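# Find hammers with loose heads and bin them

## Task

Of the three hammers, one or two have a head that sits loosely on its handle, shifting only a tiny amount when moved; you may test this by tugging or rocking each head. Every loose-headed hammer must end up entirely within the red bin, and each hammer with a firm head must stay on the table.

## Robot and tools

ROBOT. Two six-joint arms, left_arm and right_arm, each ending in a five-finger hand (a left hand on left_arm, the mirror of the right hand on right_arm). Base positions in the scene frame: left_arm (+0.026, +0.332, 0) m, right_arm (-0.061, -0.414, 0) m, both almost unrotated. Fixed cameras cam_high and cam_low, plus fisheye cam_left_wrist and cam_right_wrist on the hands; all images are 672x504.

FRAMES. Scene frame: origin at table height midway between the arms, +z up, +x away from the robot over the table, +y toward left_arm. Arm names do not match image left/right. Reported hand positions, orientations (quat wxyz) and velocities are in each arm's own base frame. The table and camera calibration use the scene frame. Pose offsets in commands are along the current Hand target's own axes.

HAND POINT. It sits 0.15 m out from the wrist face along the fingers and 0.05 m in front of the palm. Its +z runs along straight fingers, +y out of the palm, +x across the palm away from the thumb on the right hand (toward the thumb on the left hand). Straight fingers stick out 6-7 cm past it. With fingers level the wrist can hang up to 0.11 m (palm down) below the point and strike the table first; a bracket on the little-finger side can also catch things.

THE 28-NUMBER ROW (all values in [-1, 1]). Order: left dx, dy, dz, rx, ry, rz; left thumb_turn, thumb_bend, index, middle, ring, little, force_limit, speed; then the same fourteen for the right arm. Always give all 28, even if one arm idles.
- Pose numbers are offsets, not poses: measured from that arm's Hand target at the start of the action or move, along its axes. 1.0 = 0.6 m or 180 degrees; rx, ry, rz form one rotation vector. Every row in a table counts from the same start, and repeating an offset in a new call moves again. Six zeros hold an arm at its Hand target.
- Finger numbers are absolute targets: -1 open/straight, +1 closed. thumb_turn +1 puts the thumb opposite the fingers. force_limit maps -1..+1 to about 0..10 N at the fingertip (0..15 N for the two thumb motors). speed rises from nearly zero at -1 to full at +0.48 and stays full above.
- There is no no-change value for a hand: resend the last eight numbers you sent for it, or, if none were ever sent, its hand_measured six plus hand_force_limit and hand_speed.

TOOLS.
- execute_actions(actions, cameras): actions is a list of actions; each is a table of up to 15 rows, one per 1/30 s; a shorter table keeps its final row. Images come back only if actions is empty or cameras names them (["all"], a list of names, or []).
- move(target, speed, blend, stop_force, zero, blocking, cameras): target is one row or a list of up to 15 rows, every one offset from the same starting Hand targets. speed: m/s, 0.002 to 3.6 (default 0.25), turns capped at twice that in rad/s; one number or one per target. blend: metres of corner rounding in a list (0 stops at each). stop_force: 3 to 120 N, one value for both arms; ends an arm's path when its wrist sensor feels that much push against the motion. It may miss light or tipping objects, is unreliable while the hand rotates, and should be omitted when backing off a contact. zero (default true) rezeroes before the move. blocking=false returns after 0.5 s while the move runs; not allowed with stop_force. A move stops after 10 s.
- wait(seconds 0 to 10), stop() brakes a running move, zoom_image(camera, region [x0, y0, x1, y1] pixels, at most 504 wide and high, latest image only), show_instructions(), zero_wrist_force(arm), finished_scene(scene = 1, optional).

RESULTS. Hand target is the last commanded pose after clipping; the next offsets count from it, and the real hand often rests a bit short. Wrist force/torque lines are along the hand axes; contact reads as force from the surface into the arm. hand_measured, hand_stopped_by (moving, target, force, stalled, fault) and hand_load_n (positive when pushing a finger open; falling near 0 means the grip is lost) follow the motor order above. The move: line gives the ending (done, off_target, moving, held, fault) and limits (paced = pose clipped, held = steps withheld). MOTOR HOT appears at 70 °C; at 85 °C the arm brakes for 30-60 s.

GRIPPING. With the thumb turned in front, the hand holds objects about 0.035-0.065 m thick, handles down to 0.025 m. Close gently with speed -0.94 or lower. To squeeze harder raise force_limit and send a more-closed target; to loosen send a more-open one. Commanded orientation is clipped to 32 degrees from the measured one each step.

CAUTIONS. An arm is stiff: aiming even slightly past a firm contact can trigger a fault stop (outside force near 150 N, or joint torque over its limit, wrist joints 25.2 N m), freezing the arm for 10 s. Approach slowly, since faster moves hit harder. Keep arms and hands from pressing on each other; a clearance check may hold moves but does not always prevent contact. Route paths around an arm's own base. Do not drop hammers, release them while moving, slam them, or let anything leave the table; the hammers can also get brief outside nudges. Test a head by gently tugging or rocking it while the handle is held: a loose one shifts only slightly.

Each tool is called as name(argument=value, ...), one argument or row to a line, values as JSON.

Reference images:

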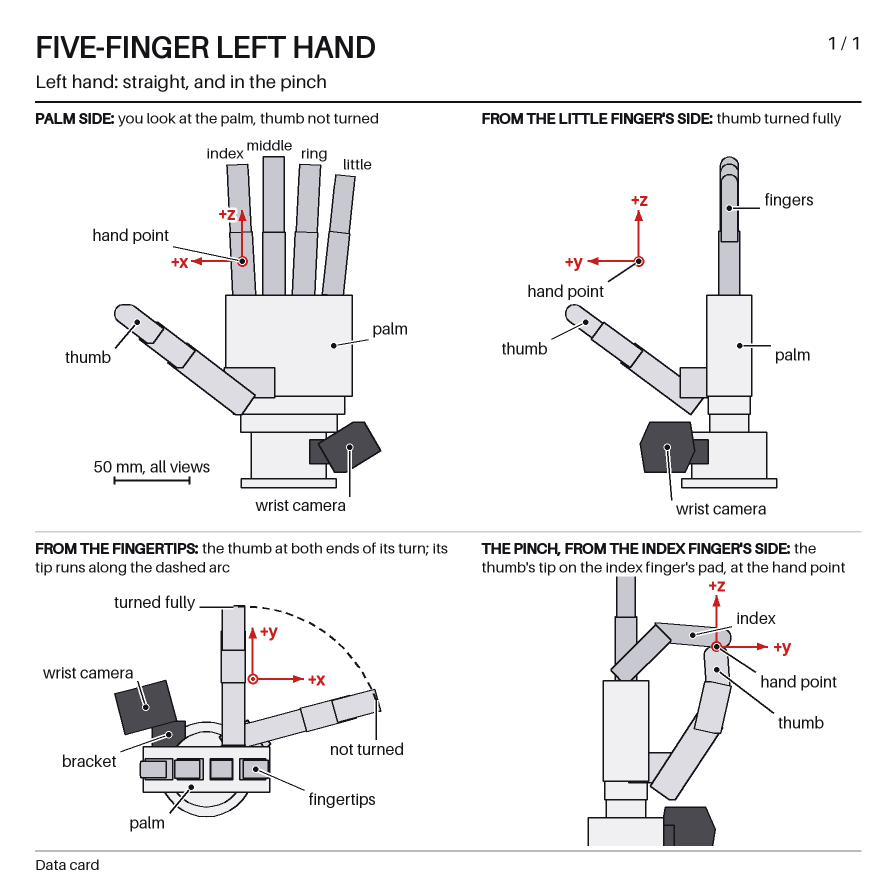

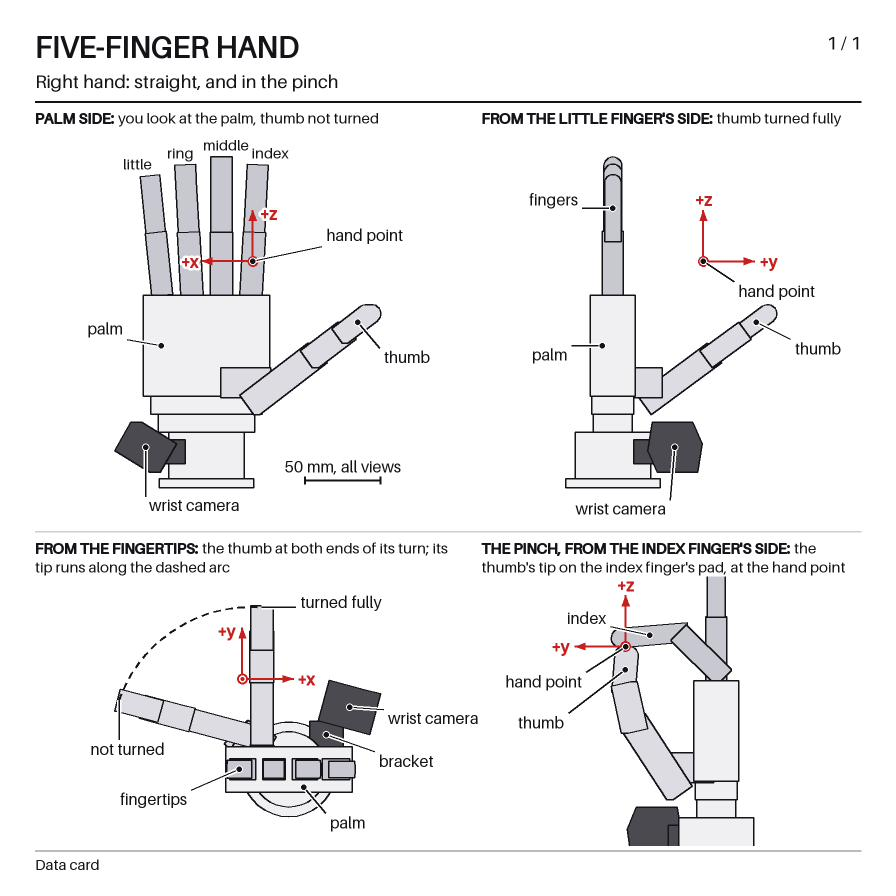

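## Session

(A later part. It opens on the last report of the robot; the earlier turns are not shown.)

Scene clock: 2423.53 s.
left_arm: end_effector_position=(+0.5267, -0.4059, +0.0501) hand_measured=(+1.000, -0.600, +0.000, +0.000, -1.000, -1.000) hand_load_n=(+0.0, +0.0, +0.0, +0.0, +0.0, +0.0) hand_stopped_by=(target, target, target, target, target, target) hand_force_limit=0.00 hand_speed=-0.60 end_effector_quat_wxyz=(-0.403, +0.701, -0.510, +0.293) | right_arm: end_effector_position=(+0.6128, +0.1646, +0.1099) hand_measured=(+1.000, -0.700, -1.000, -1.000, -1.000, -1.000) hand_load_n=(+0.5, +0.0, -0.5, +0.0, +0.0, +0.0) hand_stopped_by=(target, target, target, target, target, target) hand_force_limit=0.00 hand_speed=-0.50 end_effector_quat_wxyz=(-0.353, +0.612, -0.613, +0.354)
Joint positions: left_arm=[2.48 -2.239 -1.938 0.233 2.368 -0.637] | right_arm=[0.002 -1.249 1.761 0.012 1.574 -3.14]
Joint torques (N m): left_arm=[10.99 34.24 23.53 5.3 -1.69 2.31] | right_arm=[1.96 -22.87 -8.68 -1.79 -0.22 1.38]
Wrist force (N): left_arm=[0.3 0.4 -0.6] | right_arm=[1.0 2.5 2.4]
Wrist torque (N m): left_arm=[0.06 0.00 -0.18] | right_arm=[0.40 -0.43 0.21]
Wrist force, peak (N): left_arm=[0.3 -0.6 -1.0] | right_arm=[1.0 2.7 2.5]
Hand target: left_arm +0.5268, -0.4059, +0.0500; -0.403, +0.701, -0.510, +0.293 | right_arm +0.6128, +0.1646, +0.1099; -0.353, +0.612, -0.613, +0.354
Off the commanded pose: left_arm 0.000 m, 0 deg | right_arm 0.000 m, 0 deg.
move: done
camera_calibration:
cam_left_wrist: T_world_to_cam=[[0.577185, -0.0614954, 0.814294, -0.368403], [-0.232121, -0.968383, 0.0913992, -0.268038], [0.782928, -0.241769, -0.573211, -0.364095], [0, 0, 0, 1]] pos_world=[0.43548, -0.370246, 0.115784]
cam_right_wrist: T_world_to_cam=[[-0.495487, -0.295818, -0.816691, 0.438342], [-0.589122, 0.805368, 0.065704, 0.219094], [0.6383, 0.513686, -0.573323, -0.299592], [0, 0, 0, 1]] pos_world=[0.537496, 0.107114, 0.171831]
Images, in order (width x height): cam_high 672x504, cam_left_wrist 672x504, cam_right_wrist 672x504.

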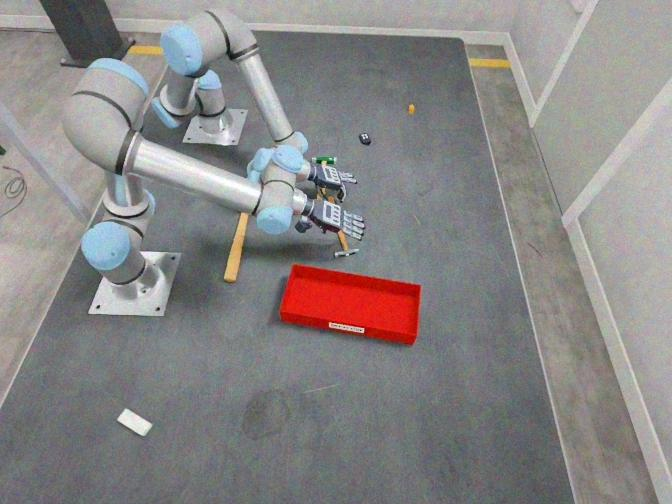

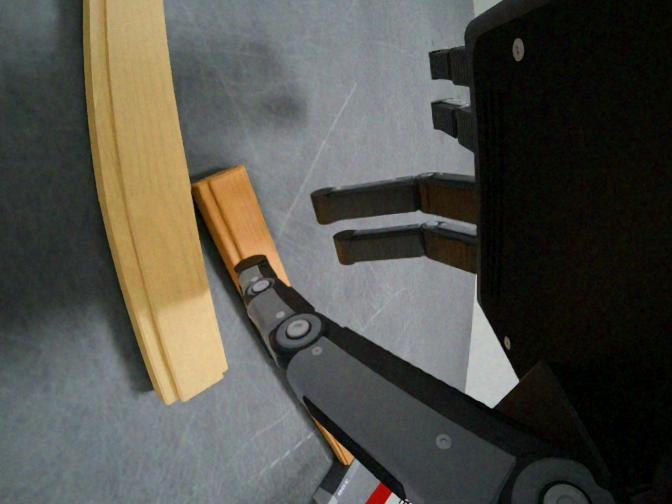

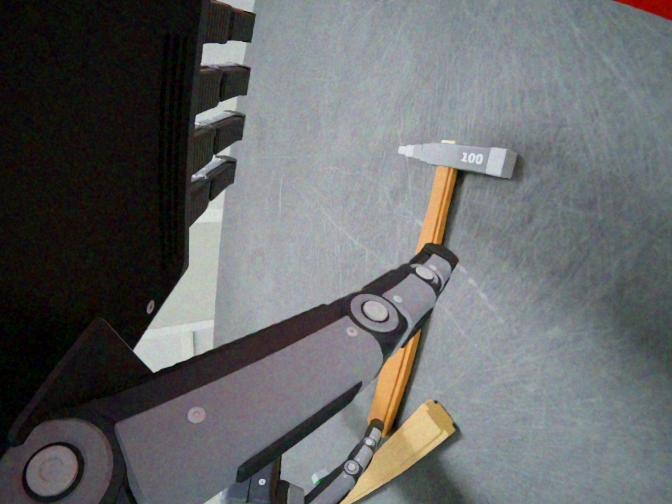

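move(
  target=[0,0.0457,0.0225,0,0,0,1,-0.6,0,0,-1,-1,0,-0.6, 0,0,0,0,0,0,1,-0.7,-1,-1,-1,-1,0.0,-0.5],
  speed=0.03,
  stop_force=4,
  cameras=["cam_left_wrist"],
)

Scene clock: 2436.43 s.
left_arm: end_effector_position=(+0.5248, -0.4065, +0.0214) hand_measured=(+1.000, -0.600, +0.000, +0.000, -1.000, -1.000) hand_load_n=(+0.0, +0.0, +0.0, +0.0, +0.0, +0.0) hand_stopped_by=(target, target, target, target, target, target) hand_force_limit=0.00 hand_speed=-0.60 end_effector_quat_wxyz=(-0.403, +0.701, -0.510, +0.293) | right_arm: end_effector_position=(+0.6128, +0.1646, +0.1099) hand_measured=(+1.000, -0.700, -1.000, -1.000, -1.000, -1.000) hand_load_n=(+0.0, +0.0, +0.0, -0.5, +0.0, +0.0) hand_stopped_by=(target, target, target, target, target, target) hand_force_limit=0.00 hand_speed=-0.50 end_effector_quat_wxyz=(-0.353, +0.612, -0.613, +0.354)
Joint positions: left_arm=[2.477 -2.301 -1.938 0.292 2.37 -0.641] | right_arm=[0.002 -1.249 1.761 0.012 1.574 -3.14]
Joint torques (N m): left_arm=[9.28 47.95 0.55 -0.54 -1.65 1.52] | right_arm=[0.91 -23.6 -9.49 -1.54 -1.14 1.32]
Wrist force (N): left_arm=[0.3 0.3 -0.1] | right_arm=[1.0 2.4 2.2]
Wrist torque (N m): left_arm=[0.05 0.02 -0.11] | right_arm=[0.39 -0.42 0.21]
Wrist force, peak (N): left_arm=[-0.2 -11.3 -5.4] | right_arm=[0.9 2.5 2.7]
Hand target: left_arm +0.5248, -0.4065, +0.0214; -0.403, +0.701, -0.510, +0.293 (not the last commanded pose) | right_arm +0.6128, +0.1646, +0.1099; -0.353, +0.612, -0.613, +0.354
Off the commanded pose: left_arm 0.002 m, 0 deg | right_arm 0.000 m, 0 deg.
move: contact (left_arm)
camera_calibration:
cam_left_wrist: T_world_to_cam=[[0.577249, -0.0615147, 0.814248, -0.344003], [-0.232114, -0.968385, 0.0913943, -0.266441], [0.782884, -0.241756, -0.573278, -0.379173], [0, 0, 0, 1]] pos_world=[0.43358, -0.370846, 0.0870835]
Images, in order (width x height): cam_left_wrist 672x504.

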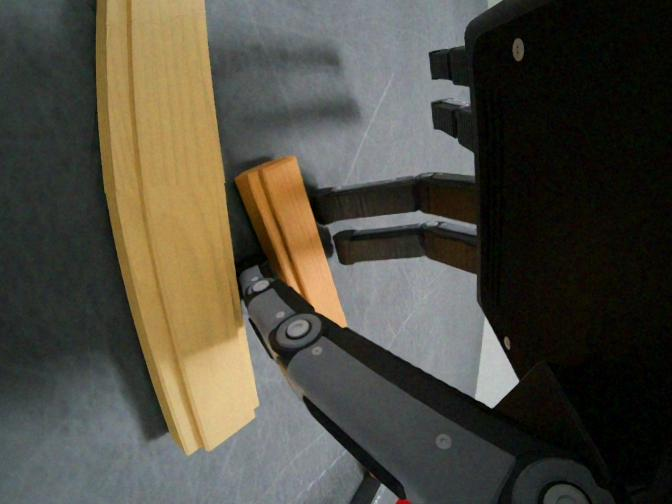

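move(
  target=[0,0,0,0,0,0,1,-0.55,0.4,0.4,-1,-1,-0.3,-0.85, 0,0,0,0,0,0,1,-0.7,-1,-1,-1,-1,0.0,-0.5],
  speed=0.03,
  cameras=["cam_left_wrist"],
)

Scene clock: 2445.07 s.
left_arm: end_effector_position=(+0.5248, -0.4065, +0.0214) hand_measured=(+1.000, -0.552, +0.178, +0.136, -1.000, -1.000) hand_load_n=(+0.0, +4.5, +5.5, +5.0, +0.0, +0.0) hand_stopped_by=(target, target, force, force, target, target) hand_force_limit=-0.30 hand_speed=-0.85 end_effector_quat_wxyz=(-0.403, +0.701, -0.510, +0.293) | right_arm: end_effector_position=(+0.6128, +0.1646, +0.1099) hand_measured=(+1.000, -0.700, -1.000, -1.000, -1.000, -1.000) hand_load_n=(+0.0, +0.0, +0.0, -0.5, +0.0, +0.0) hand_stopped_by=(target, target, target, target, target, target) hand_force_limit=0.00 hand_speed=-0.50 end_effector_quat_wxyz=(-0.353, +0.612, -0.613, +0.354)
Joint positions: left_arm=[2.477 -2.301 -1.938 0.292 2.37 -0.641] | right_arm=[0.002 -1.249 1.761 0.012 1.574 -3.14]
Joint torques (N m): left_arm=[9.53 43.07 0.78 -0.31 -1.53 1.46] | right_arm=[-1 -24.44 -8.74 -1.86 -1.57 1.09]
Wrist force (N): left_arm=[0.2 -3.8 -1.7] | right_arm=[1.0 2.4 2.3]
Wrist torque (N m): left_arm=[-0.16 -0.06 -0.06] | right_arm=[0.39 -0.44 0.21]
Wrist force, peak (N): left_arm=[-0.1 -4.7 -1.4] | right_arm=[1.0 2.6 2.5]
Hand target: left_arm +0.5248, -0.4065, +0.0214; -0.403, +0.701, -0.510, +0.293 | right_arm +0.6128, +0.1646, +0.1099; -0.353, +0.612, -0.613, +0.354
Off the commanded pose: left_arm 0.000 m, 0 deg | right_arm 0.000 m, 0 deg.
move: done
camera_calibration:
cam_left_wrist: T_world_to_cam=[[0.577262, -0.0614579, 0.814243, -0.343988], [-0.23208, -0.968389, 0.0914417, -0.266461], [0.782884, -0.241755, -0.573278, -0.379173], [0, 0, 0, 1]] pos_world=[0.433579, -0.370846, 0.0870834]
Images, in order (width x height): cam_left_wrist 672x504.

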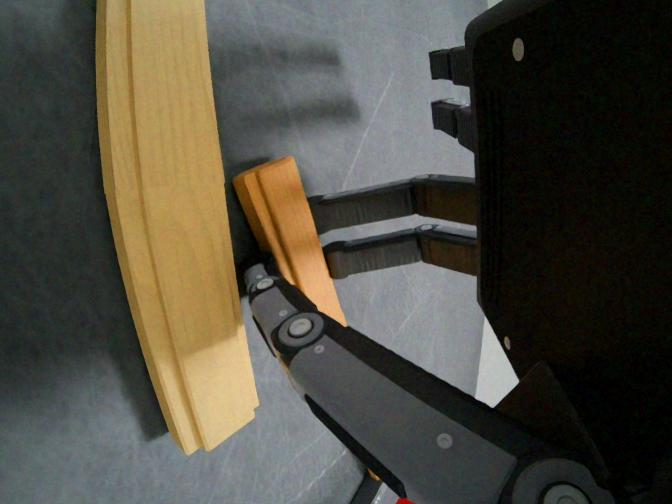

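wait(
  seconds=0.1,
  cameras=["cam_right_wrist"],
)

zoom_image(
  camera="cam_right_wrist",
  region=[390, 120, 530, 225],
)

Scene clock: 2450.17 s.
left_arm: end_effector_position=(+0.5248, -0.4065, +0.0214) hand_measured=(+1.000, -0.552, +0.178, +0.136, -1.000, -1.000) hand_load_n=(+0.0, +4.0, +5.5, +5.0, +0.0, +0.0) hand_stopped_by=(target, target, force, force, target, target) hand_force_limit=-0.30 hand_speed=-0.85 end_effector_quat_wxyz=(-0.403, +0.701, -0.510, +0.293) | right_arm: end_effector_position=(+0.6128, +0.1646, +0.1099) hand_measured=(+1.000, -0.700, -1.000, -1.000, -1.000, -1.000) hand_load_n=(+0.0, +0.0, +0.0, -0.5, +0.0, +0.0) hand_stopped_by=(target, target, target, target, target, target) hand_force_limit=0.00 hand_speed=-0.50 end_effector_quat_wxyz=(-0.353, +0.612, -0.613, +0.354)
Joint positions: left_arm=[2.477 -2.301 -1.938 0.292 2.37 -0.641] | right_arm=[0.002 -1.249 1.761 0.012 1.574 -3.14]
Joint torques (N m): left_arm=[9.4 32.51 1.6 0.19 -0.87 1.46] | right_arm=[-2.11 -25.72 -8.98 -1.55 -1.34 1.13]
Wrist force (N): left_arm=[0.3 -4.4 -1.8] | right_arm=[0.8 2.6 2.2]
Wrist torque (N m): left_arm=[-0.21 -0.06 -0.04] | right_arm=[0.43 -0.40 0.21]
Wrist force, peak (N): left_arm=[0.3 -4.7 -1.9] | right_arm=[1.2 2.5 2.6]
Hand target: left_arm +0.5248, -0.4065, +0.0214; -0.403, +0.701, -0.510, +0.293 | right_arm +0.6128, +0.1646, +0.1099; -0.353, +0.612, -0.613, +0.354
Off the commanded pose: left_arm 0.000 m, 0 deg | right_arm 0.000 m, 0 deg.
wait: 0.10 s; at rest from the start
camera_calibration:
cam_right_wrist: T_world_to_cam=[[-0.495487, -0.295818, -0.816691, 0.438342], [-0.589122, 0.805368, 0.065704, 0.219094], [0.6383, 0.513686, -0.573323, -0.299592], [0, 0, 0, 1]] pos_world=[0.537496, 0.107114, 0.171831]
Images, in order (width x height): cam_right_wrist 672x504.

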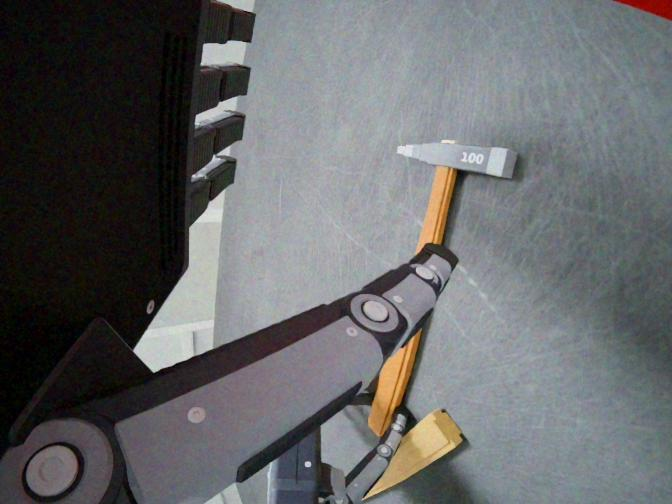

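Scaled by 3.600 from the camera's 672x504 image, which has a finer 960x720 frame.

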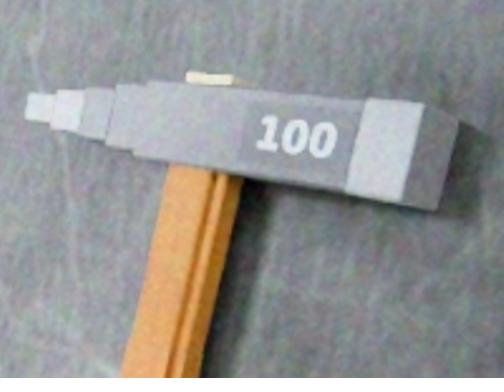

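move(
  target=[0,-0.0042,0.0072,0,0,0,1,-0.55,0.4,0.4,-1,-1,-0.3,-0.85, 0,0,0,0,0,0,1,-0.7,-1,-1,-1,-1,0.0,-0.5],
  speed=0.01,
  cameras=["cam_right_wrist"],
)

zoom_image(
  camera="cam_right_wrist",
  region=[390, 120, 530, 225],
)

move(
  target=[0,0.0083,-0.0144,0,0,0,1,-0.55,0.4,0.4,-1,-1,-0.3,-0.85, 0,0,0,0,0,0,1,-0.7,-1,-1,-1,-1,0.0,-0.5],
  speed=0.01,
  cameras=["cam_right_wrist"],
)

zoom_image(
  camera="cam_right_wrist",
  region=[390, 120, 530, 225],
)

Scene clock: 2461.67 s.
left_arm: end_effector_position=(+0.5295, -0.4050, +0.0214) hand_measured=(+1.000, -0.552, +0.178, +0.136, -1.000, -1.000) hand_load_n=(-1.5, +4.5, +2.5, +5.5, +0.0, +0.0) hand_stopped_by=(target, target, force, force, target, target) hand_force_limit=-0.30 hand_speed=-0.85 end_effector_quat_wxyz=(-0.403, +0.701, -0.510, +0.293) | right_arm: end_effector_position=(+0.6128, +0.1646, +0.1099) hand_measured=(+1.000, -0.700, -1.000, -1.000, -1.000, -1.000) hand_load_n=(+0.0, +0.5, +0.0, +0.0, +0.0, +0.0) hand_stopped_by=(target, target, target, target, target, target) hand_force_limit=0.00 hand_speed=-0.50 end_effector_quat_wxyz=(-0.353, +0.612, -0.613, +0.354)
Joint positions: left_arm=[2.485 -2.304 -1.931 0.294 2.365 -0.633] | right_arm=[0.002 -1.249 1.761 0.012 1.574 -3.14]
Joint torques (N m): left_arm=[10.97 33.92 23.14 5.12 -1.69 2.24] | right_arm=[-3.02 -25.33 -9.77 -1.72 -1.38 0.96]
Wrist force (N): left_arm=[0.4 -1.0 -1.8] | right_arm=[0.7 2.4 2.3]
Wrist torque (N m): left_arm=[-0.10 0.04 -0.14] | right_arm=[0.41 -0.38 0.20]
Wrist force, peak (N): left_arm=[0.6 -4.9 -1.6] | right_arm=[1.0 2.5 2.5]
Hand target: left_arm +0.5296, -0.4050, +0.0214; -0.403, +0.701, -0.510, +0.293 | right_arm +0.6128, +0.1646, +0.1099; -0.353, +0.612, -0.613, +0.354
Off the commanded pose: left_arm 0.000 m, 0 deg | right_arm 0.000 m, 0 deg.
move: done
camera_calibration:
cam_right_wrist: T_world_to_cam=[[-0.495487, -0.295818, -0.816691, 0.438342], [-0.589122, 0.805368, 0.065704, 0.219094], [0.6383, 0.513686, -0.573323, -0.299592], [0, 0, 0, 1]] pos_world=[0.537496, 0.107114, 0.171831]
Images, in order (width x height): cam_right_wrist 672x504.

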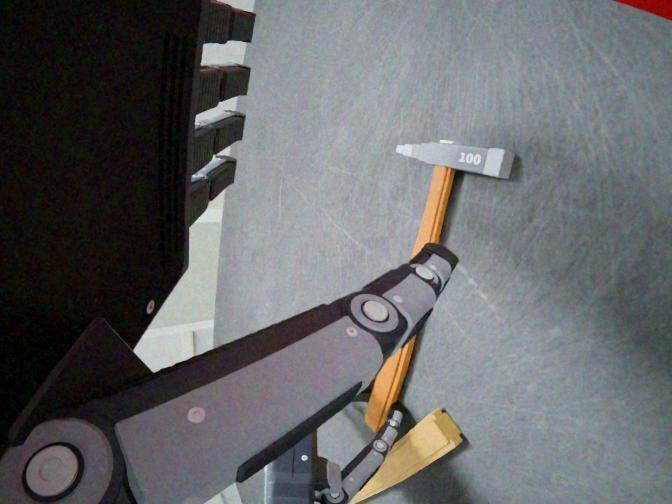

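Scaled by 3.600 from the camera's 672x504 image, which has a finer 960x720 frame.

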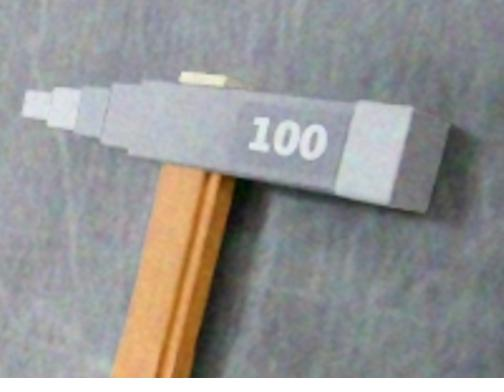

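Scene clock: 2462.90 s.
left_arm: end_effector_position=(+0.5202, -0.4080, +0.0214) hand_measured=(+1.000, -0.552, +0.178, +0.136, -1.000, -1.000) hand_load_n=(+0.5, +5.0, +5.0, +4.5, +0.0, +0.0) hand_stopped_by=(target, target, force, force, target, target) hand_force_limit=-0.30 hand_speed=-0.85 end_effector_quat_wxyz=(-0.403, +0.701, -0.510, +0.293) | right_arm: end_effector_position=(+0.6128, +0.1646, +0.1099) hand_measured=(+1.000, -0.700, -1.000, -1.000, -1.000, -1.000) hand_load_n=(+0.0, +0.0, +0.0, +0.0, +0.0, +0.0) hand_stopped_by=(target, target, target, target, target, target) hand_force_limit=0.00 hand_speed=-0.50 end_effector_quat_wxyz=(-0.353, +0.612, -0.613, +0.354)
Joint positions: left_arm=[2.469 -2.298 -1.944 0.289 2.375 -0.649] | right_arm=[0.002 -1.249 1.761 0.012 1.574 -3.14]
Joint torques (N m): left_arm=[-14.89 47.82 0.98 -0.82 3.03 -1.94] | right_arm=[-5.24 -25.49 -10.47 -1.58 -1.44 1.17]
Wrist force (N): left_arm=[0.1 -1.5 0.0] | right_arm=[0.9 2.4 2.3]
Wrist torque (N m): left_arm=[-0.08 0.01 -0.14] | right_arm=[0.40 -0.42 0.22]
Wrist force, peak (N): left_arm=[0.4 -1.1 -2.1] | right_arm=[0.8 2.6 2.6]
Hand target: left_arm +0.5201, -0.4080, +0.0214; -0.403, +0.701, -0.510, +0.293 | right_arm +0.6128, +0.1646, +0.1099; -0.353, +0.612, -0.613, +0.354
Off the commanded pose: left_arm 0.000 m, 0 deg | right_arm 0.000 m, 0 deg.
move: done
camera_calibration:
cam_right_wrist: T_world_to_cam=[[-0.495487, -0.295818, -0.816691, 0.438342], [-0.589122, 0.805368, 0.065704, 0.219094], [0.6383, 0.513686, -0.573323, -0.299592], [0, 0, 0, 1]] pos_world=[0.537496, 0.107114, 0.171831]
Images, in order (width x height): cam_right_wrist 672x504.

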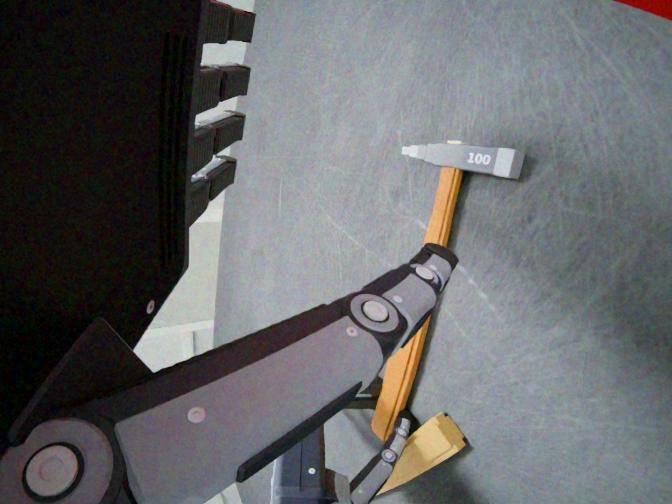

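Scaled by 3.600 from the camera's 672x504 image, which has a finer 960x720 frame.

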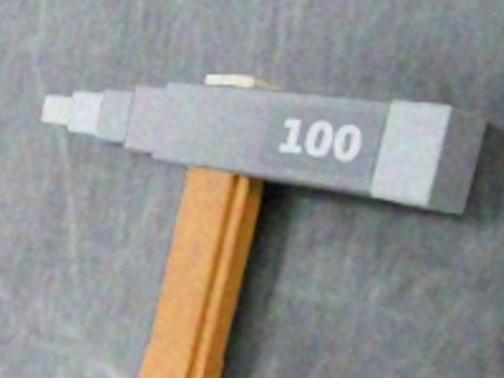

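move(
  target=[
    [0,-0.0042,0.0072,0,0,0,1,-0.55,0.4,0.4,-1,-1,-0.3,-0.85, 0,0,0,0,0,0,-1,-1,0,-1,-1,-1,0.0,-0.5],
    [0,-0.0042,0.0072,0,0,0,1,-0.55,0.4,0.4,-1,-1,-0.3,-0.85, 0.071,0.069,0.047,0,0,0,-1,-1,0,-1,-1,-1,0.0,-0.5],
  ],
  speed=0.06,
  cameras=["cam_right_wrist","cam_left_wrist"],
)

Scene clock: 2513.97 s.
left_arm: end_effector_position=(+0.5249, -0.4065, +0.0214) hand_measured=(+1.000, -0.552, +0.178, +0.136, -1.000, -1.000) hand_load_n=(-1.5, +5.0, +3.0, +5.5, +0.0, +0.0) hand_stopped_by=(target, target, force, force, target, target) hand_force_limit=-0.30 hand_speed=-0.85 end_effector_quat_wxyz=(-0.403, +0.701, -0.510, +0.293) | right_arm: end_effector_position=(+0.6164, +0.1221, +0.0600) hand_measured=(-1.000, -1.000, +0.000, -1.000, -1.000, -1.000) hand_load_n=(+0.0, +0.0, +0.0, +0.0, +0.0, +0.0) hand_stopped_by=(target, target, target, target, target, target) hand_force_limit=0.00 hand_speed=-0.50 end_effector_quat_wxyz=(-0.353, +0.612, -0.613, +0.354)
Joint positions: left_arm=[2.477 -2.301 -1.938 0.292 2.37 -0.641] | right_arm=[-0.098 -1.198 1.84 -0.116 1.487 -3.19]
Joint torques (N m): left_arm=[11.74 34.16 22.69 5.07 -1.64 2.2] | right_arm=[-9.36 -23.22 -7.52 -2.26 -2.63 -2.19]
Wrist force (N): left_arm=[0.5 -0.6 -1.4] | right_arm=[1.1 2.4 2.5]
Wrist torque (N m): left_arm=[-0.09 0.03 -0.14] | right_arm=[0.37 -0.45 0.40]
Wrist force, peak (N): left_arm=[1.0 -1.4 -1.7] | right_arm=[1.3 2.6 2.5]
Hand target: left_arm +0.5249, -0.4065, +0.0214; -0.403, +0.701, -0.510, +0.293 | right_arm +0.6164, +0.1221, +0.0599; -0.353, +0.612, -0.613, +0.354
Off the commanded pose: left_arm 0.000 m, 0 deg | right_arm 0.000 m, 0 deg.
move: done
camera_calibration:
cam_left_wrist: T_world_to_cam=[[0.577262, -0.0614579, 0.814243, -0.344069], [-0.23208, -0.968389, 0.0914417, -0.26647], [0.782884, -0.241755, -0.573278, -0.379116], [0, 0, 0, 1]] pos_world=[0.433579, -0.370846, 0.0871834]
cam_right_wrist: T_world_to_cam=[[-0.495487, -0.295818, -0.816691, 0.38682], [-0.589122, 0.805368, 0.065704, 0.258861], [0.6383, 0.513686, -0.573323, -0.30868], [0, 0, 0, 1]] pos_world=[0.541196, 0.0645142, 0.121931]
Images, in order (width x height): cam_left_wrist 672x504, cam_right_wrist 672x504.

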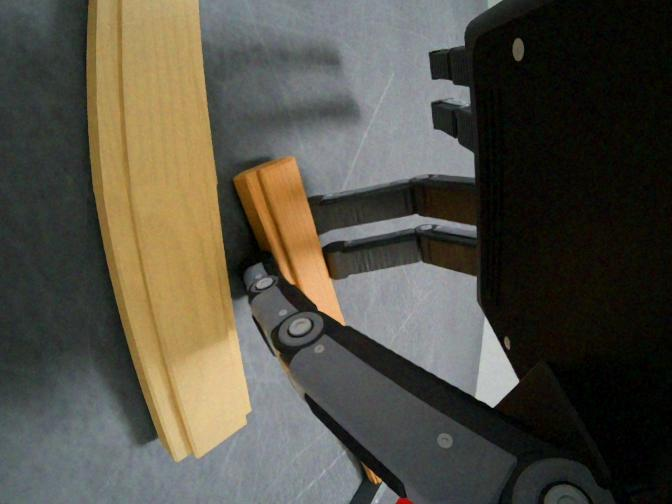

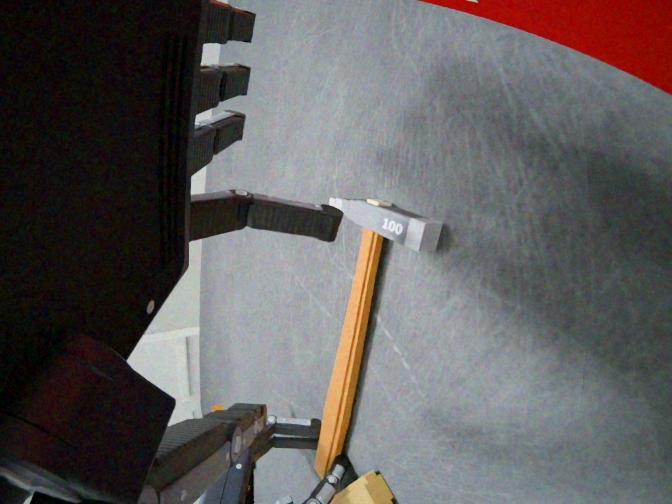

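move(
  target=[0,0,0,0,0,0,1,-0.55,0.4,0.4,-1,-1,-0.3,-0.85, 0.0102,0.0443,0.0233,0,0,0,-1,-1,0,-1,-1,-1,0.0,-0.5],
  speed=0.015,
  stop_force=8,
  cameras=["cam_right_wrist"],
)

Scene clock: 2533.63 s.
left_arm: end_effector_position=(+0.5249, -0.4065, +0.0214) hand_measured=(+1.000, -0.552, +0.178, +0.136, -1.000, -1.000) hand_load_n=(-1.5, +5.0, +2.5, +5.5, -0.5, +0.0) hand_stopped_by=(target, target, force, force, target, target) hand_force_limit=-0.30 hand_speed=-0.85 end_effector_quat_wxyz=(-0.403, +0.701, -0.510, +0.293) | right_arm: end_effector_position=(+0.6152, +0.1159, +0.0299) hand_measured=(-1.000, -1.000, +0.000, -1.000, -1.000, -1.000) hand_load_n=(-0.5, +0.0, +0.0, +0.0, +0.0, +0.0) hand_stopped_by=(target, target, target, target, target, target) hand_force_limit=0.00 hand_speed=-0.50 end_effector_quat_wxyz=(-0.353, +0.612, -0.613, +0.354)
Joint positions: left_arm=[2.477 -2.301 -1.938 0.292 2.37 -0.641] | right_arm=[-0.113 -1.157 1.875 -0.192 1.474 -3.198]
Joint torques (N m): left_arm=[10.51 34.31 22.56 5.01 -1.41 2.27] | right_arm=[-9.41 -23.15 -6.81 -2.39 -2.74 -2.08]
Wrist force (N): left_arm=[0.3 -0.5 -1.5] | right_arm=[1.1 2.5 2.4]
Wrist torque (N m): left_arm=[-0.06 0.05 -0.15] | right_arm=[0.41 -0.45 0.40]
Wrist force, peak (N): left_arm=[0.5 -0.2 -1.9] | right_arm=[0.8 2.7 2.5]
Hand target: left_arm +0.5249, -0.4065, +0.0214; -0.403, +0.701, -0.510, +0.293 | right_arm +0.6152, +0.1159, +0.0299; -0.353, +0.612, -0.613, +0.354
Off the commanded pose: left_arm 0.000 m, 0 deg | right_arm 0.000 m, 0 deg.
move: done
camera_calibration:
cam_right_wrist: T_world_to_cam=[[-0.495487, -0.295818, -0.816691, 0.35992], [-0.589122, 0.805368, 0.065704, 0.265038], [0.6383, 0.513686, -0.573323, -0.32198], [0, 0, 0, 1]] pos_world=[0.539996, 0.0584142, 0.0919311]
Images, in order (width x height): cam_right_wrist 672x504.

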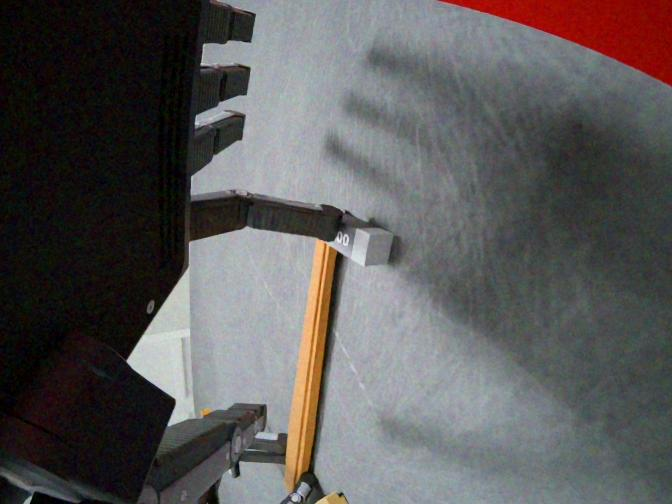

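move(
  target=[0,0,0,0,0,0,1,-0.55,0.4,0.4,-1,-1,-0.3,-0.85, 0,0.0188,0.0108,0,0,0,-1,-1,0,-1,-1,-1,0.0,-0.5],
  speed=0.01,
  stop_force=8,
  cameras=["cam_right_wrist"],
)

Scene clock: 2539.33 s.
left_arm: end_effector_position=(+0.5249, -0.4065, +0.0214) hand_measured=(+1.000, -0.552, +0.178, +0.136, -1.000, -1.000) hand_load_n=(-1.5, +4.5, +3.0, +6.0, -0.5, +0.0) hand_stopped_by=(target, target, force, force, target, target) hand_force_limit=-0.30 hand_speed=-0.85 end_effector_quat_wxyz=(-0.403, +0.701, -0.510, +0.293) | right_arm: end_effector_position=(+0.6152, +0.1159, +0.0291) hand_measured=(-1.000, -1.000, +0.000, -1.000, -1.000, -1.000) hand_load_n=(-0.5, +0.0, -1.0, +0.0, +0.0, -0.5) hand_stopped_by=(target, target, target, target, target, target) hand_force_limit=0.00 hand_speed=-0.50 end_effector_quat_wxyz=(-0.353, +0.612, -0.613, +0.354)
Joint positions: left_arm=[2.477 -2.301 -1.938 0.292 2.37 -0.641] | right_arm=[-0.113 -1.155 1.876 -0.194 1.474 -3.198]
Joint torques (N m): left_arm=[8.48 37.12 22.61 5.06 -1.26 2.24] | right_arm=[-8.51 -40.8 -20.08 3.32 -0.3 -2.21]
Wrist force (N): left_arm=[-0.1 -0.3 -0.6] | right_arm=[0.7 -5.8 -1.8]
Wrist torque (N m): left_arm=[-0.10 0.08 -0.16] | right_arm=[0.53 -0.42 0.40]
Wrist force, peak (N): left_arm=[0.5 -0.3 -1.7] | right_arm=[0.9 -11.1 -4.7]
Hand target: left_arm +0.5249, -0.4065, +0.0214; -0.403, +0.701, -0.510, +0.293 | right_arm +0.6152, +0.1159, +0.0291; -0.353, +0.612, -0.613, +0.354 (not the last commanded pose)
Off the commanded pose: left_arm 0.000 m, 0 deg | right_arm 0.012 m, 0 deg.
move: contact (right_arm)
camera_calibration:
cam_right_wrist: T_world_to_cam=[[-0.49542, -0.29587, -0.816713, 0.359236], [-0.589214, 0.805303, 0.0656823, 0.265146], [0.638268, 0.513759, -0.573294, -0.322428], [0, 0, 0, 1]] pos_world=[0.539996, 0.0584144, 0.0911311]
Images, in order (width x height): cam_right_wrist 672x504.

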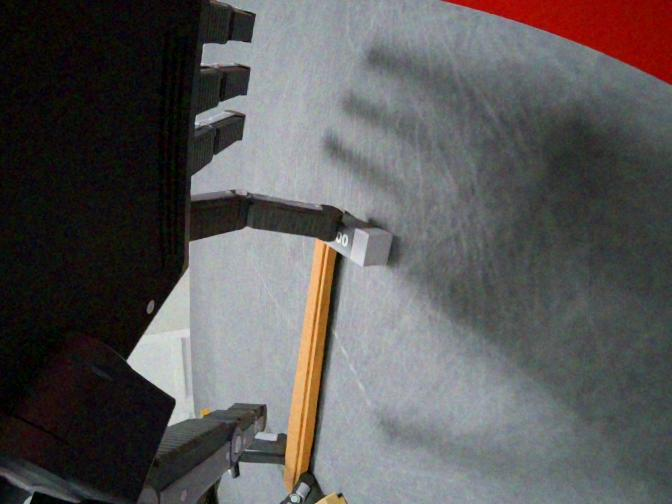

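zoom_image(
  camera="cam_right_wrist",
  region=[290, 200, 410, 290],
)

move(
  target=[0,-0.0042,0.0072,0,0,0,1,-0.55,0.4,0.4,-1,-1,-0.3,-0.85, 0,0,0,0,0,0,-1,-1,0,-1,-1,-1,0.0,-0.5],
  speed=0.01,
  cameras=["cam_right_wrist"],
)

zoom_image(
  camera="cam_right_wrist",
  region=[290, 200, 410, 290],
)

move(
  target=[0,0.0083,-0.0144,0,0,0,1,-0.55,0.4,0.4,-1,-1,-0.3,-0.85, 0,0,0,0,0,0,-1,-1,0,-1,-1,-1,0.0,-0.5],
  speed=0.01,
  cameras=["cam_right_wrist"],
)

zoom_image(
  camera="cam_right_wrist",
  region=[290, 200, 410, 290],
)

Scaled by 4.200 from the camera's 672x504 image, which has a finer 960x720 frame.

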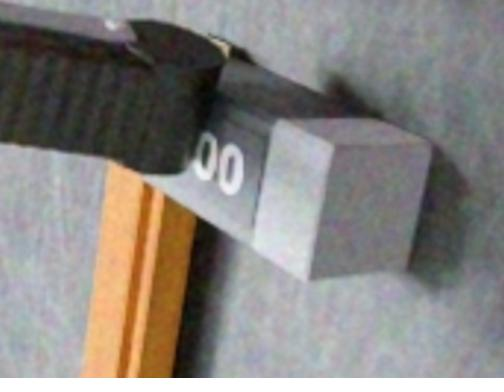

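Scene clock: 2550.93 s.
left_arm: end_effector_position=(+0.5295, -0.4050, +0.0215) hand_measured=(+1.000, -0.552, +0.178, +0.136, -1.000, -1.000) hand_load_n=(-3.5, +5.5, +0.0, +7.0, +0.0, +0.0) hand_stopped_by=(target, target, force, force, target, target) hand_force_limit=-0.30 hand_speed=-0.85 end_effector_quat_wxyz=(-0.403, +0.701, -0.510, +0.293) | right_arm: end_effector_position=(+0.6152, +0.1159, +0.0291) hand_measured=(-1.000, -1.000, +0.000, -1.000, -1.000, -1.000) hand_load_n=(-0.5, +0.0, -1.5, +0.0, +0.0, +0.0) hand_stopped_by=(target, target, target, target, target, target) hand_force_limit=0.00 hand_speed=-0.50 end_effector_quat_wxyz=(-0.353, +0.612, -0.613, +0.354)
Joint positions: left_arm=[2.485 -2.304 -1.931 0.294 2.365 -0.633] | right_arm=[-0.113 -1.155 1.876 -0.194 1.474 -3.198]
Joint torques (N m): left_arm=[12.78 34.26 21.66 5.02 -1.31 2.39] | right_arm=[-1.08 -40.25 -20.07 -0.17 1.88 -1.82]
Wrist force (N): left_arm=[1.3 -0.6 -2.4] | right_arm=[-0.4 -5.6 -2.3]
Wrist torque (N m): left_arm=[-0.10 0.15 -0.11] | right_arm=[0.50 -0.47 0.41]
Wrist force, peak (N): left_arm=[1.5 -0.6 -2.4] | right_arm=[1.1 -6.2 -1.8]
Hand target: left_arm +0.5296, -0.4050, +0.0215; -0.403, +0.701, -0.510, +0.293 | right_arm +0.6152, +0.1159, +0.0291; -0.353, +0.612, -0.613, +0.354
Off the commanded pose: left_arm 0.000 m, 0 deg | right_arm 0.000 m, 0 deg.
move: done
camera_calibration:
cam_right_wrist: T_world_to_cam=[[-0.495439, -0.295884, -0.816696, 0.359245], [-0.589162, 0.805344, 0.0656366, 0.26512], [0.638301, 0.513685, -0.573323, -0.322439], [0, 0, 0, 1]] pos_world=[0.539996, 0.0584143, 0.0911312]
Images, in order (width x height): cam_right_wrist 672x504.

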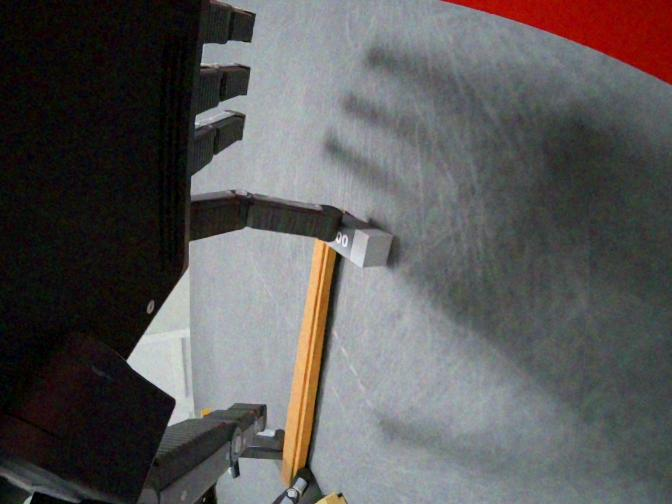

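Scaled by 4.200 from the camera's 672x504 image, which has a finer 960x720 frame.

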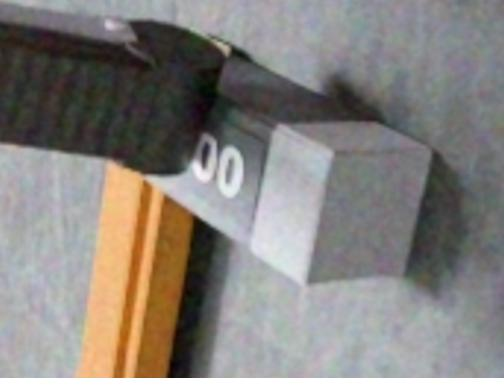

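Scene clock: 2552.17 s.
left_arm: end_effector_position=(+0.5202, -0.4080, +0.0215) hand_measured=(+1.000, -0.552, +0.178, +0.136, -1.000, -1.000) hand_load_n=(+1.0, +5.0, +4.5, +4.0, +0.0, +0.0) hand_stopped_by=(target, target, force, force, target, target) hand_force_limit=-0.30 hand_speed=-0.85 end_effector_quat_wxyz=(-0.403, +0.701, -0.510, +0.293) | right_arm: end_effector_position=(+0.6152, +0.1159, +0.0291) hand_measured=(-1.000, -1.000, +0.000, -1.000, -1.000, -1.000) hand_load_n=(-0.5, +0.0, +0.0, +0.0, +0.0, +0.0) hand_stopped_by=(target, target, target, target, target, target) hand_force_limit=0.00 hand_speed=-0.50 end_effector_quat_wxyz=(-0.353, +0.612, -0.613, +0.354)
Joint positions: left_arm=[2.469 -2.297 -1.944 0.289 2.375 -0.649] | right_arm=[-0.113 -1.155 1.876 -0.194 1.474 -3.198]
Joint torques (N m): left_arm=[-15.5 48.23 1.34 -0.52 2.57 -2.09] | right_arm=[-1.11 -41.1 -19.45 -0.16 1.71 -1.53]
Wrist force (N): left_arm=[-2.3 -1.6 0.2] | right_arm=[2.7 -6.4 -1.6]
Wrist torque (N m): left_arm=[-0.02 -0.08 -0.09] | right_arm=[0.52 -0.40 0.39]
Wrist force, peak (N): left_arm=[1.5 -0.3 -2.7] | right_arm=[2.7 -6.5 -1.4]
Hand target: left_arm +0.5201, -0.4080, +0.0215; -0.403, +0.701, -0.510, +0.293 | right_arm +0.6152, +0.1159, +0.0291; -0.353, +0.612, -0.613, +0.354
Off the commanded pose: left_arm 0.000 m, 0 deg | right_arm 0.000 m, 0 deg.
move: done
camera_calibration:
cam_right_wrist: T_world_to_cam=[[-0.495387, -0.295842, -0.816743, 0.359219], [-0.589166, 0.805341, 0.0656401, 0.265122], [0.638338, 0.513715, -0.573256, -0.322466], [0, 0, 0, 1]] pos_world=[0.539996, 0.0584143, 0.0911312]
Images, in order (width x height): cam_right_wrist 672x504.

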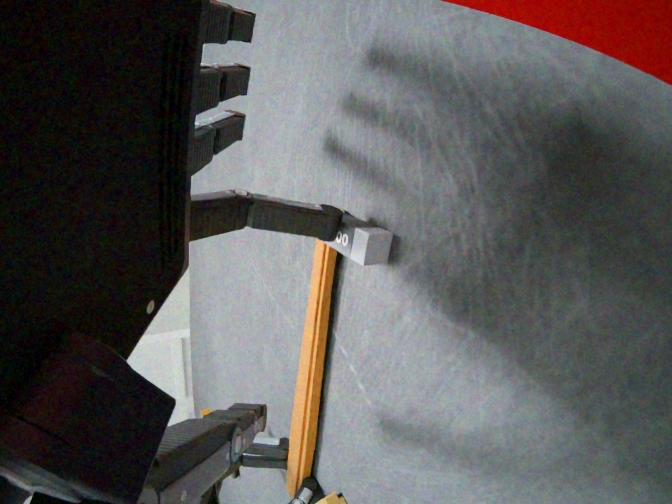

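Scaled by 4.200 from the camera's 672x504 image, which has a finer 960x720 frame.

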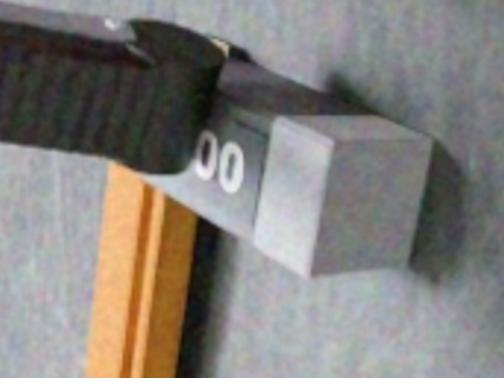

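move(
  target=[0, -0.0042, 0.0072, 0, 0, 0, 1, -0.55, 0.4, 0.4, -1, -1, -0.3, -0.85, 0, 0, 0, 0, 0, 0, -1, -1, 0, -1, -1, -1, 0.0, -0.5],
  speed=0.02,
  cameras=["cam_right_wrist"],
)

zoom_image(
  camera="cam_right_wrist",
  region=[290, 200, 410, 290],
)

move(
  target=[0.005, 0, 0, 0, 0, 0, 1, -0.55, 0.4, 0.4, -1, -1, -0.3, -0.85, 0, 0, 0, 0, 0, 0, -1, -1, 0, -1, -1, -1, 0.0, -0.5],
  speed=0.02,
  cameras=["cam_right_wrist"],
)

zoom_image(
  camera="cam_right_wrist",
  region=[290, 200, 410, 290],
)

move(
  target=[-0.01, 0, 0, 0, 0, 0, 1, -0.55, 0.4, 0.4, -1, -1, -0.3, -0.85, 0, 0, 0, 0, 0, 0, -1, -1, 0, -1, -1, -1, 0.0, -0.5],
  speed=0.02,
  cameras=["cam_right_wrist"],
)

zoom_image(
  camera="cam_right_wrist",
  region=[290, 200, 410, 290],
)

Scene clock: 2600.70 s.
left_arm: end_effector_position=(+0.5248, -0.4065, +0.0215) hand_measured=(+1.000, -0.552, +0.178, +0.136, -1.000, -1.000) hand_load_n=(-1.0, +5.5, +1.5, +4.5, +0.0, +0.0) hand_stopped_by=(target, target, force, force, target, target) hand_force_limit=-0.30 hand_speed=-0.85 end_effector_quat_wxyz=(-0.403, +0.701, -0.510, +0.293) | right_arm: end_effector_position=(+0.6152, +0.1159, +0.0291) hand_measured=(-1.000, -1.000, +0.000, -1.000, -1.000, -1.000) hand_load_n=(+0.0, +0.0, -2.0, +0.0, +0.0, +0.0) hand_stopped_by=(target, target, target, target, target, target) hand_force_limit=0.00 hand_speed=-0.50 end_effector_quat_wxyz=(-0.353, +0.612, -0.613, +0.354)
Joint positions: left_arm=[2.477 -2.301 -1.938 0.291 2.37 -0.641] | right_arm=[-0.113 -1.155 1.876 -0.194 1.474 -3.198]
Joint torques (N m): left_arm=[11.8 33.25 22.18 4.83 -1.52 2.28] | right_arm=[4.56 -39.96 -14.31 -0.32 1.85 -1.27]
Wrist force (N): left_arm=[1.6 -0.8 -2.3] | right_arm=[-0.5 -5.2 -2.0]
Wrist torque (N m): left_arm=[-0.04 0.02 -0.12] | right_arm=[0.48 -0.44 0.39]
Wrist force, peak (N): left_arm=[-1.5 -2.3 -2.4] | right_arm=[2.8 -6.6 -1.3]
Hand target: left_arm +0.5249, -0.4065, +0.0215; -0.403, +0.701, -0.510, +0.293 | right_arm +0.6152, +0.1159, +0.0291; -0.353, +0.612, -0.613, +0.354
Off the commanded pose: left_arm 0.000 m, 0 deg | right_arm 0.000 m, 0 deg.
move: done
camera_calibration:
cam_right_wrist: T_world_to_cam=[[-0.495387, -0.295842, -0.816743, 0.359219], [-0.589166, 0.805341, 0.0656401, 0.265122], [0.638338, 0.513715, -0.573256, -0.322466], [0, 0, 0, 1]] pos_world=[0.539996, 0.0584143, 0.0911312]
Images, in order (width x height): cam_right_wrist 672x504.

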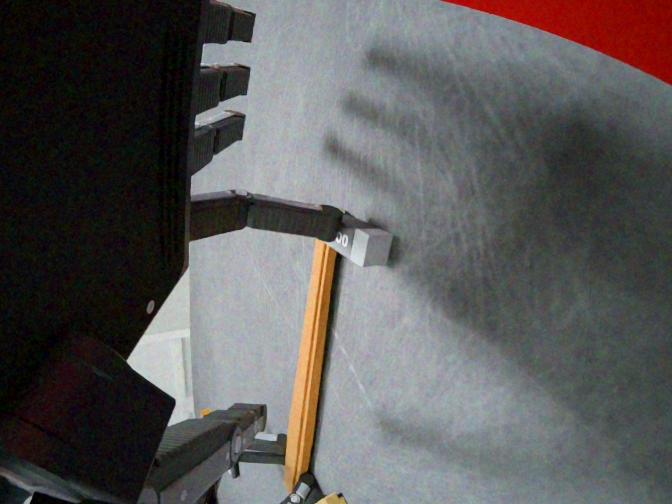

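Scaled by 4.200 from the camera's 672x504 image, which has a finer 960x720 frame.

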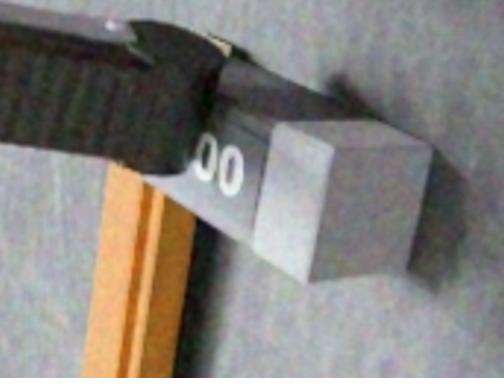

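Scene clock: 2601.40 s.
left_arm: end_effector_position=(+0.5258, -0.4093, +0.0215) hand_measured=(+1.000, -0.552, +0.178, +0.136, -1.000, -1.000) hand_load_n=(-4.0, +5.5, +1.5, +5.5, +0.0, +0.0) hand_stopped_by=(target, target, force, force, target, target) hand_force_limit=-0.30 hand_speed=-0.85 end_effector_quat_wxyz=(-0.403, +0.701, -0.510, +0.293) | right_arm: end_effector_position=(+0.6152, +0.1159, +0.0291) hand_measured=(-1.000, -1.000, +0.000, -1.000, -1.000, -1.000) hand_load_n=(+0.0, +0.0, -0.5, +0.0, +0.0, +0.0) hand_stopped_by=(target, target, target, target, target, target) hand_force_limit=0.00 hand_speed=-0.50 end_effector_quat_wxyz=(-0.353, +0.612, -0.613, +0.354)
Joint positions: left_arm=[2.474 -2.304 -1.93 0.284 2.372 -0.644] | right_arm=[-0.113 -1.155 1.876 -0.194 1.474 -3.198]
Joint torques (N m): left_arm=[-17.18 35.62 25.06 0.23 1.83 -2.5] | right_arm=[5.43 -38.23 -13.17 -0.08 -0.49 -1.31]
Wrist force (N): left_arm=[-7.2 -0.9 0.0] | right_arm=[7.9 -6.5 -1.6]
Wrist torque (N m): left_arm=[-0.02 0.08 0.07] | right_arm=[0.53 -0.31 0.38]
Wrist force, peak (N): left_arm=[-7.9 -2.4 -1.2] | right_arm=[7.9 -6.5 -1.6]
Hand target: left_arm +0.5258, -0.4093, +0.0215; -0.403, +0.701, -0.510, +0.293 | right_arm +0.6152, +0.1159, +0.0291; -0.353, +0.612, -0.613, +0.354
Off the commanded pose: left_arm 0.000 m, 0 deg | right_arm 0.000 m, 0 deg.
move: done
camera_calibration:
cam_right_wrist: T_world_to_cam=[[-0.495408, -0.295859, -0.816724, 0.35923], [-0.589125, 0.805375, 0.0656032, 0.265101], [0.63836, 0.513653, -0.573287, -0.322472], [0, 0, 0, 1]] pos_world=[0.539996, 0.0584142, 0.0911313]
Images, in order (width x height): cam_right_wrist 672x504.

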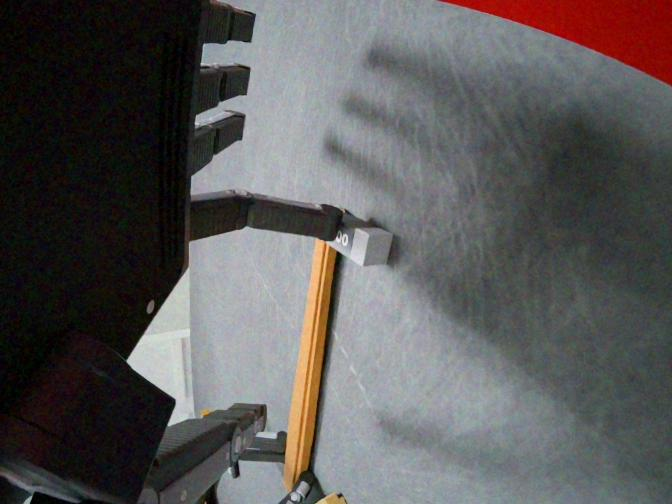

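Scaled by 4.200 from the camera's 672x504 image, which has a finer 960x720 frame.

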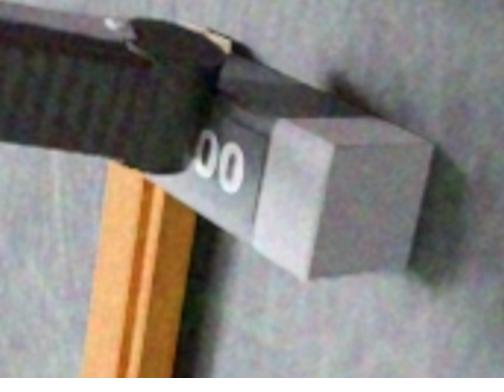

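Scene clock: 2602.17 s.
left_arm: end_effector_position=(+0.5240, -0.4037, +0.0215) hand_measured=(+1.000, -0.552, +0.178, +0.136, -1.000, -1.000) hand_load_n=(+4.5, +5.5, +1.0, +4.5, -0.5, +0.0) hand_stopped_by=(target, target, force, force, target, target) hand_force_limit=-0.30 hand_speed=-0.85 end_effector_quat_wxyz=(-0.403, +0.701, -0.510, +0.293) | right_arm: end_effector_position=(+0.6152, +0.1160, +0.0291) hand_measured=(-1.000, -1.000, +0.000, -1.000, -1.000, -1.000) hand_load_n=(+0.0, +0.0, -1.5, -0.5, +0.0, +0.0) hand_stopped_by=(target, target, target, target, target, target) hand_force_limit=0.00 hand_speed=-0.50 end_effector_quat_wxyz=(-0.353, +0.612, -0.613, +0.354)
Joint positions: left_arm=[2.48 -2.298 -1.946 0.299 2.368 -0.637] | right_arm=[-0.113 -1.155 1.876 -0.194 1.474 -3.198]
Joint torques (N m): left_arm=[13.41 46.72 -1.89 4.41 -0.1 2.85] | right_arm=[3.02 -36.14 -12.57 -0.29 0.7 -1.16]
Wrist force (N): left_arm=[7.5 0.4 -1.5] | right_arm=[-3.6 -4.8 -1.8]
Wrist torque (N m): left_arm=[0.06 -0.01 -0.28] | right_arm=[0.48 -0.61 0.44]
Wrist force, peak (N): left_arm=[7.6 0.1 -1.3] | right_arm=[7.9 -6.9 -1.5]
Hand target: left_arm +0.5240, -0.4036, +0.0215; -0.403, +0.701, -0.510, +0.293 | right_arm +0.6152, +0.1159, +0.0291; -0.353, +0.612, -0.613, +0.354
Off the commanded pose: left_arm 0.000 m, 0 deg | right_arm 0.000 m, 0 deg.
move: done
camera_calibration:
cam_right_wrist: T_world_to_cam=[[-0.495322, -0.295891, -0.816765, 0.359189], [-0.589257, 0.805277, 0.0656217, 0.265176], [0.638305, 0.513788, -0.573227, -0.322456], [0, 0, 0, 1]] pos_world=[0.539996, 0.0584144, 0.0911313]
Images, in order (width x height): cam_right_wrist 672x504.

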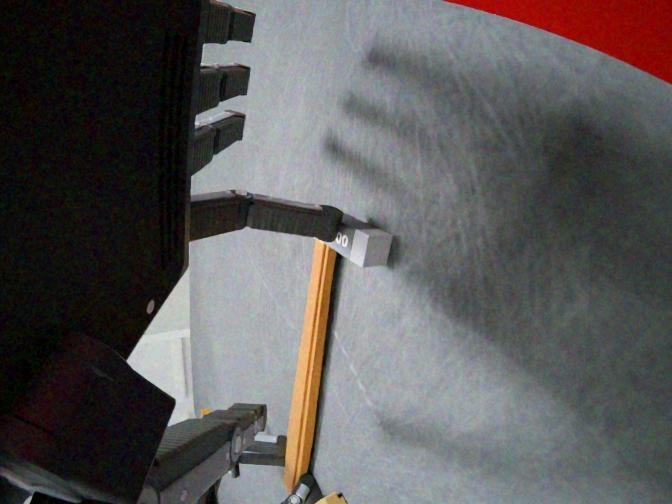

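Scaled by 4.200 from the camera's 672x504 image, which has a finer 960x720 frame.

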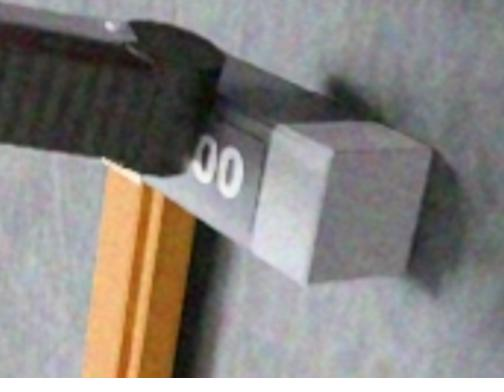

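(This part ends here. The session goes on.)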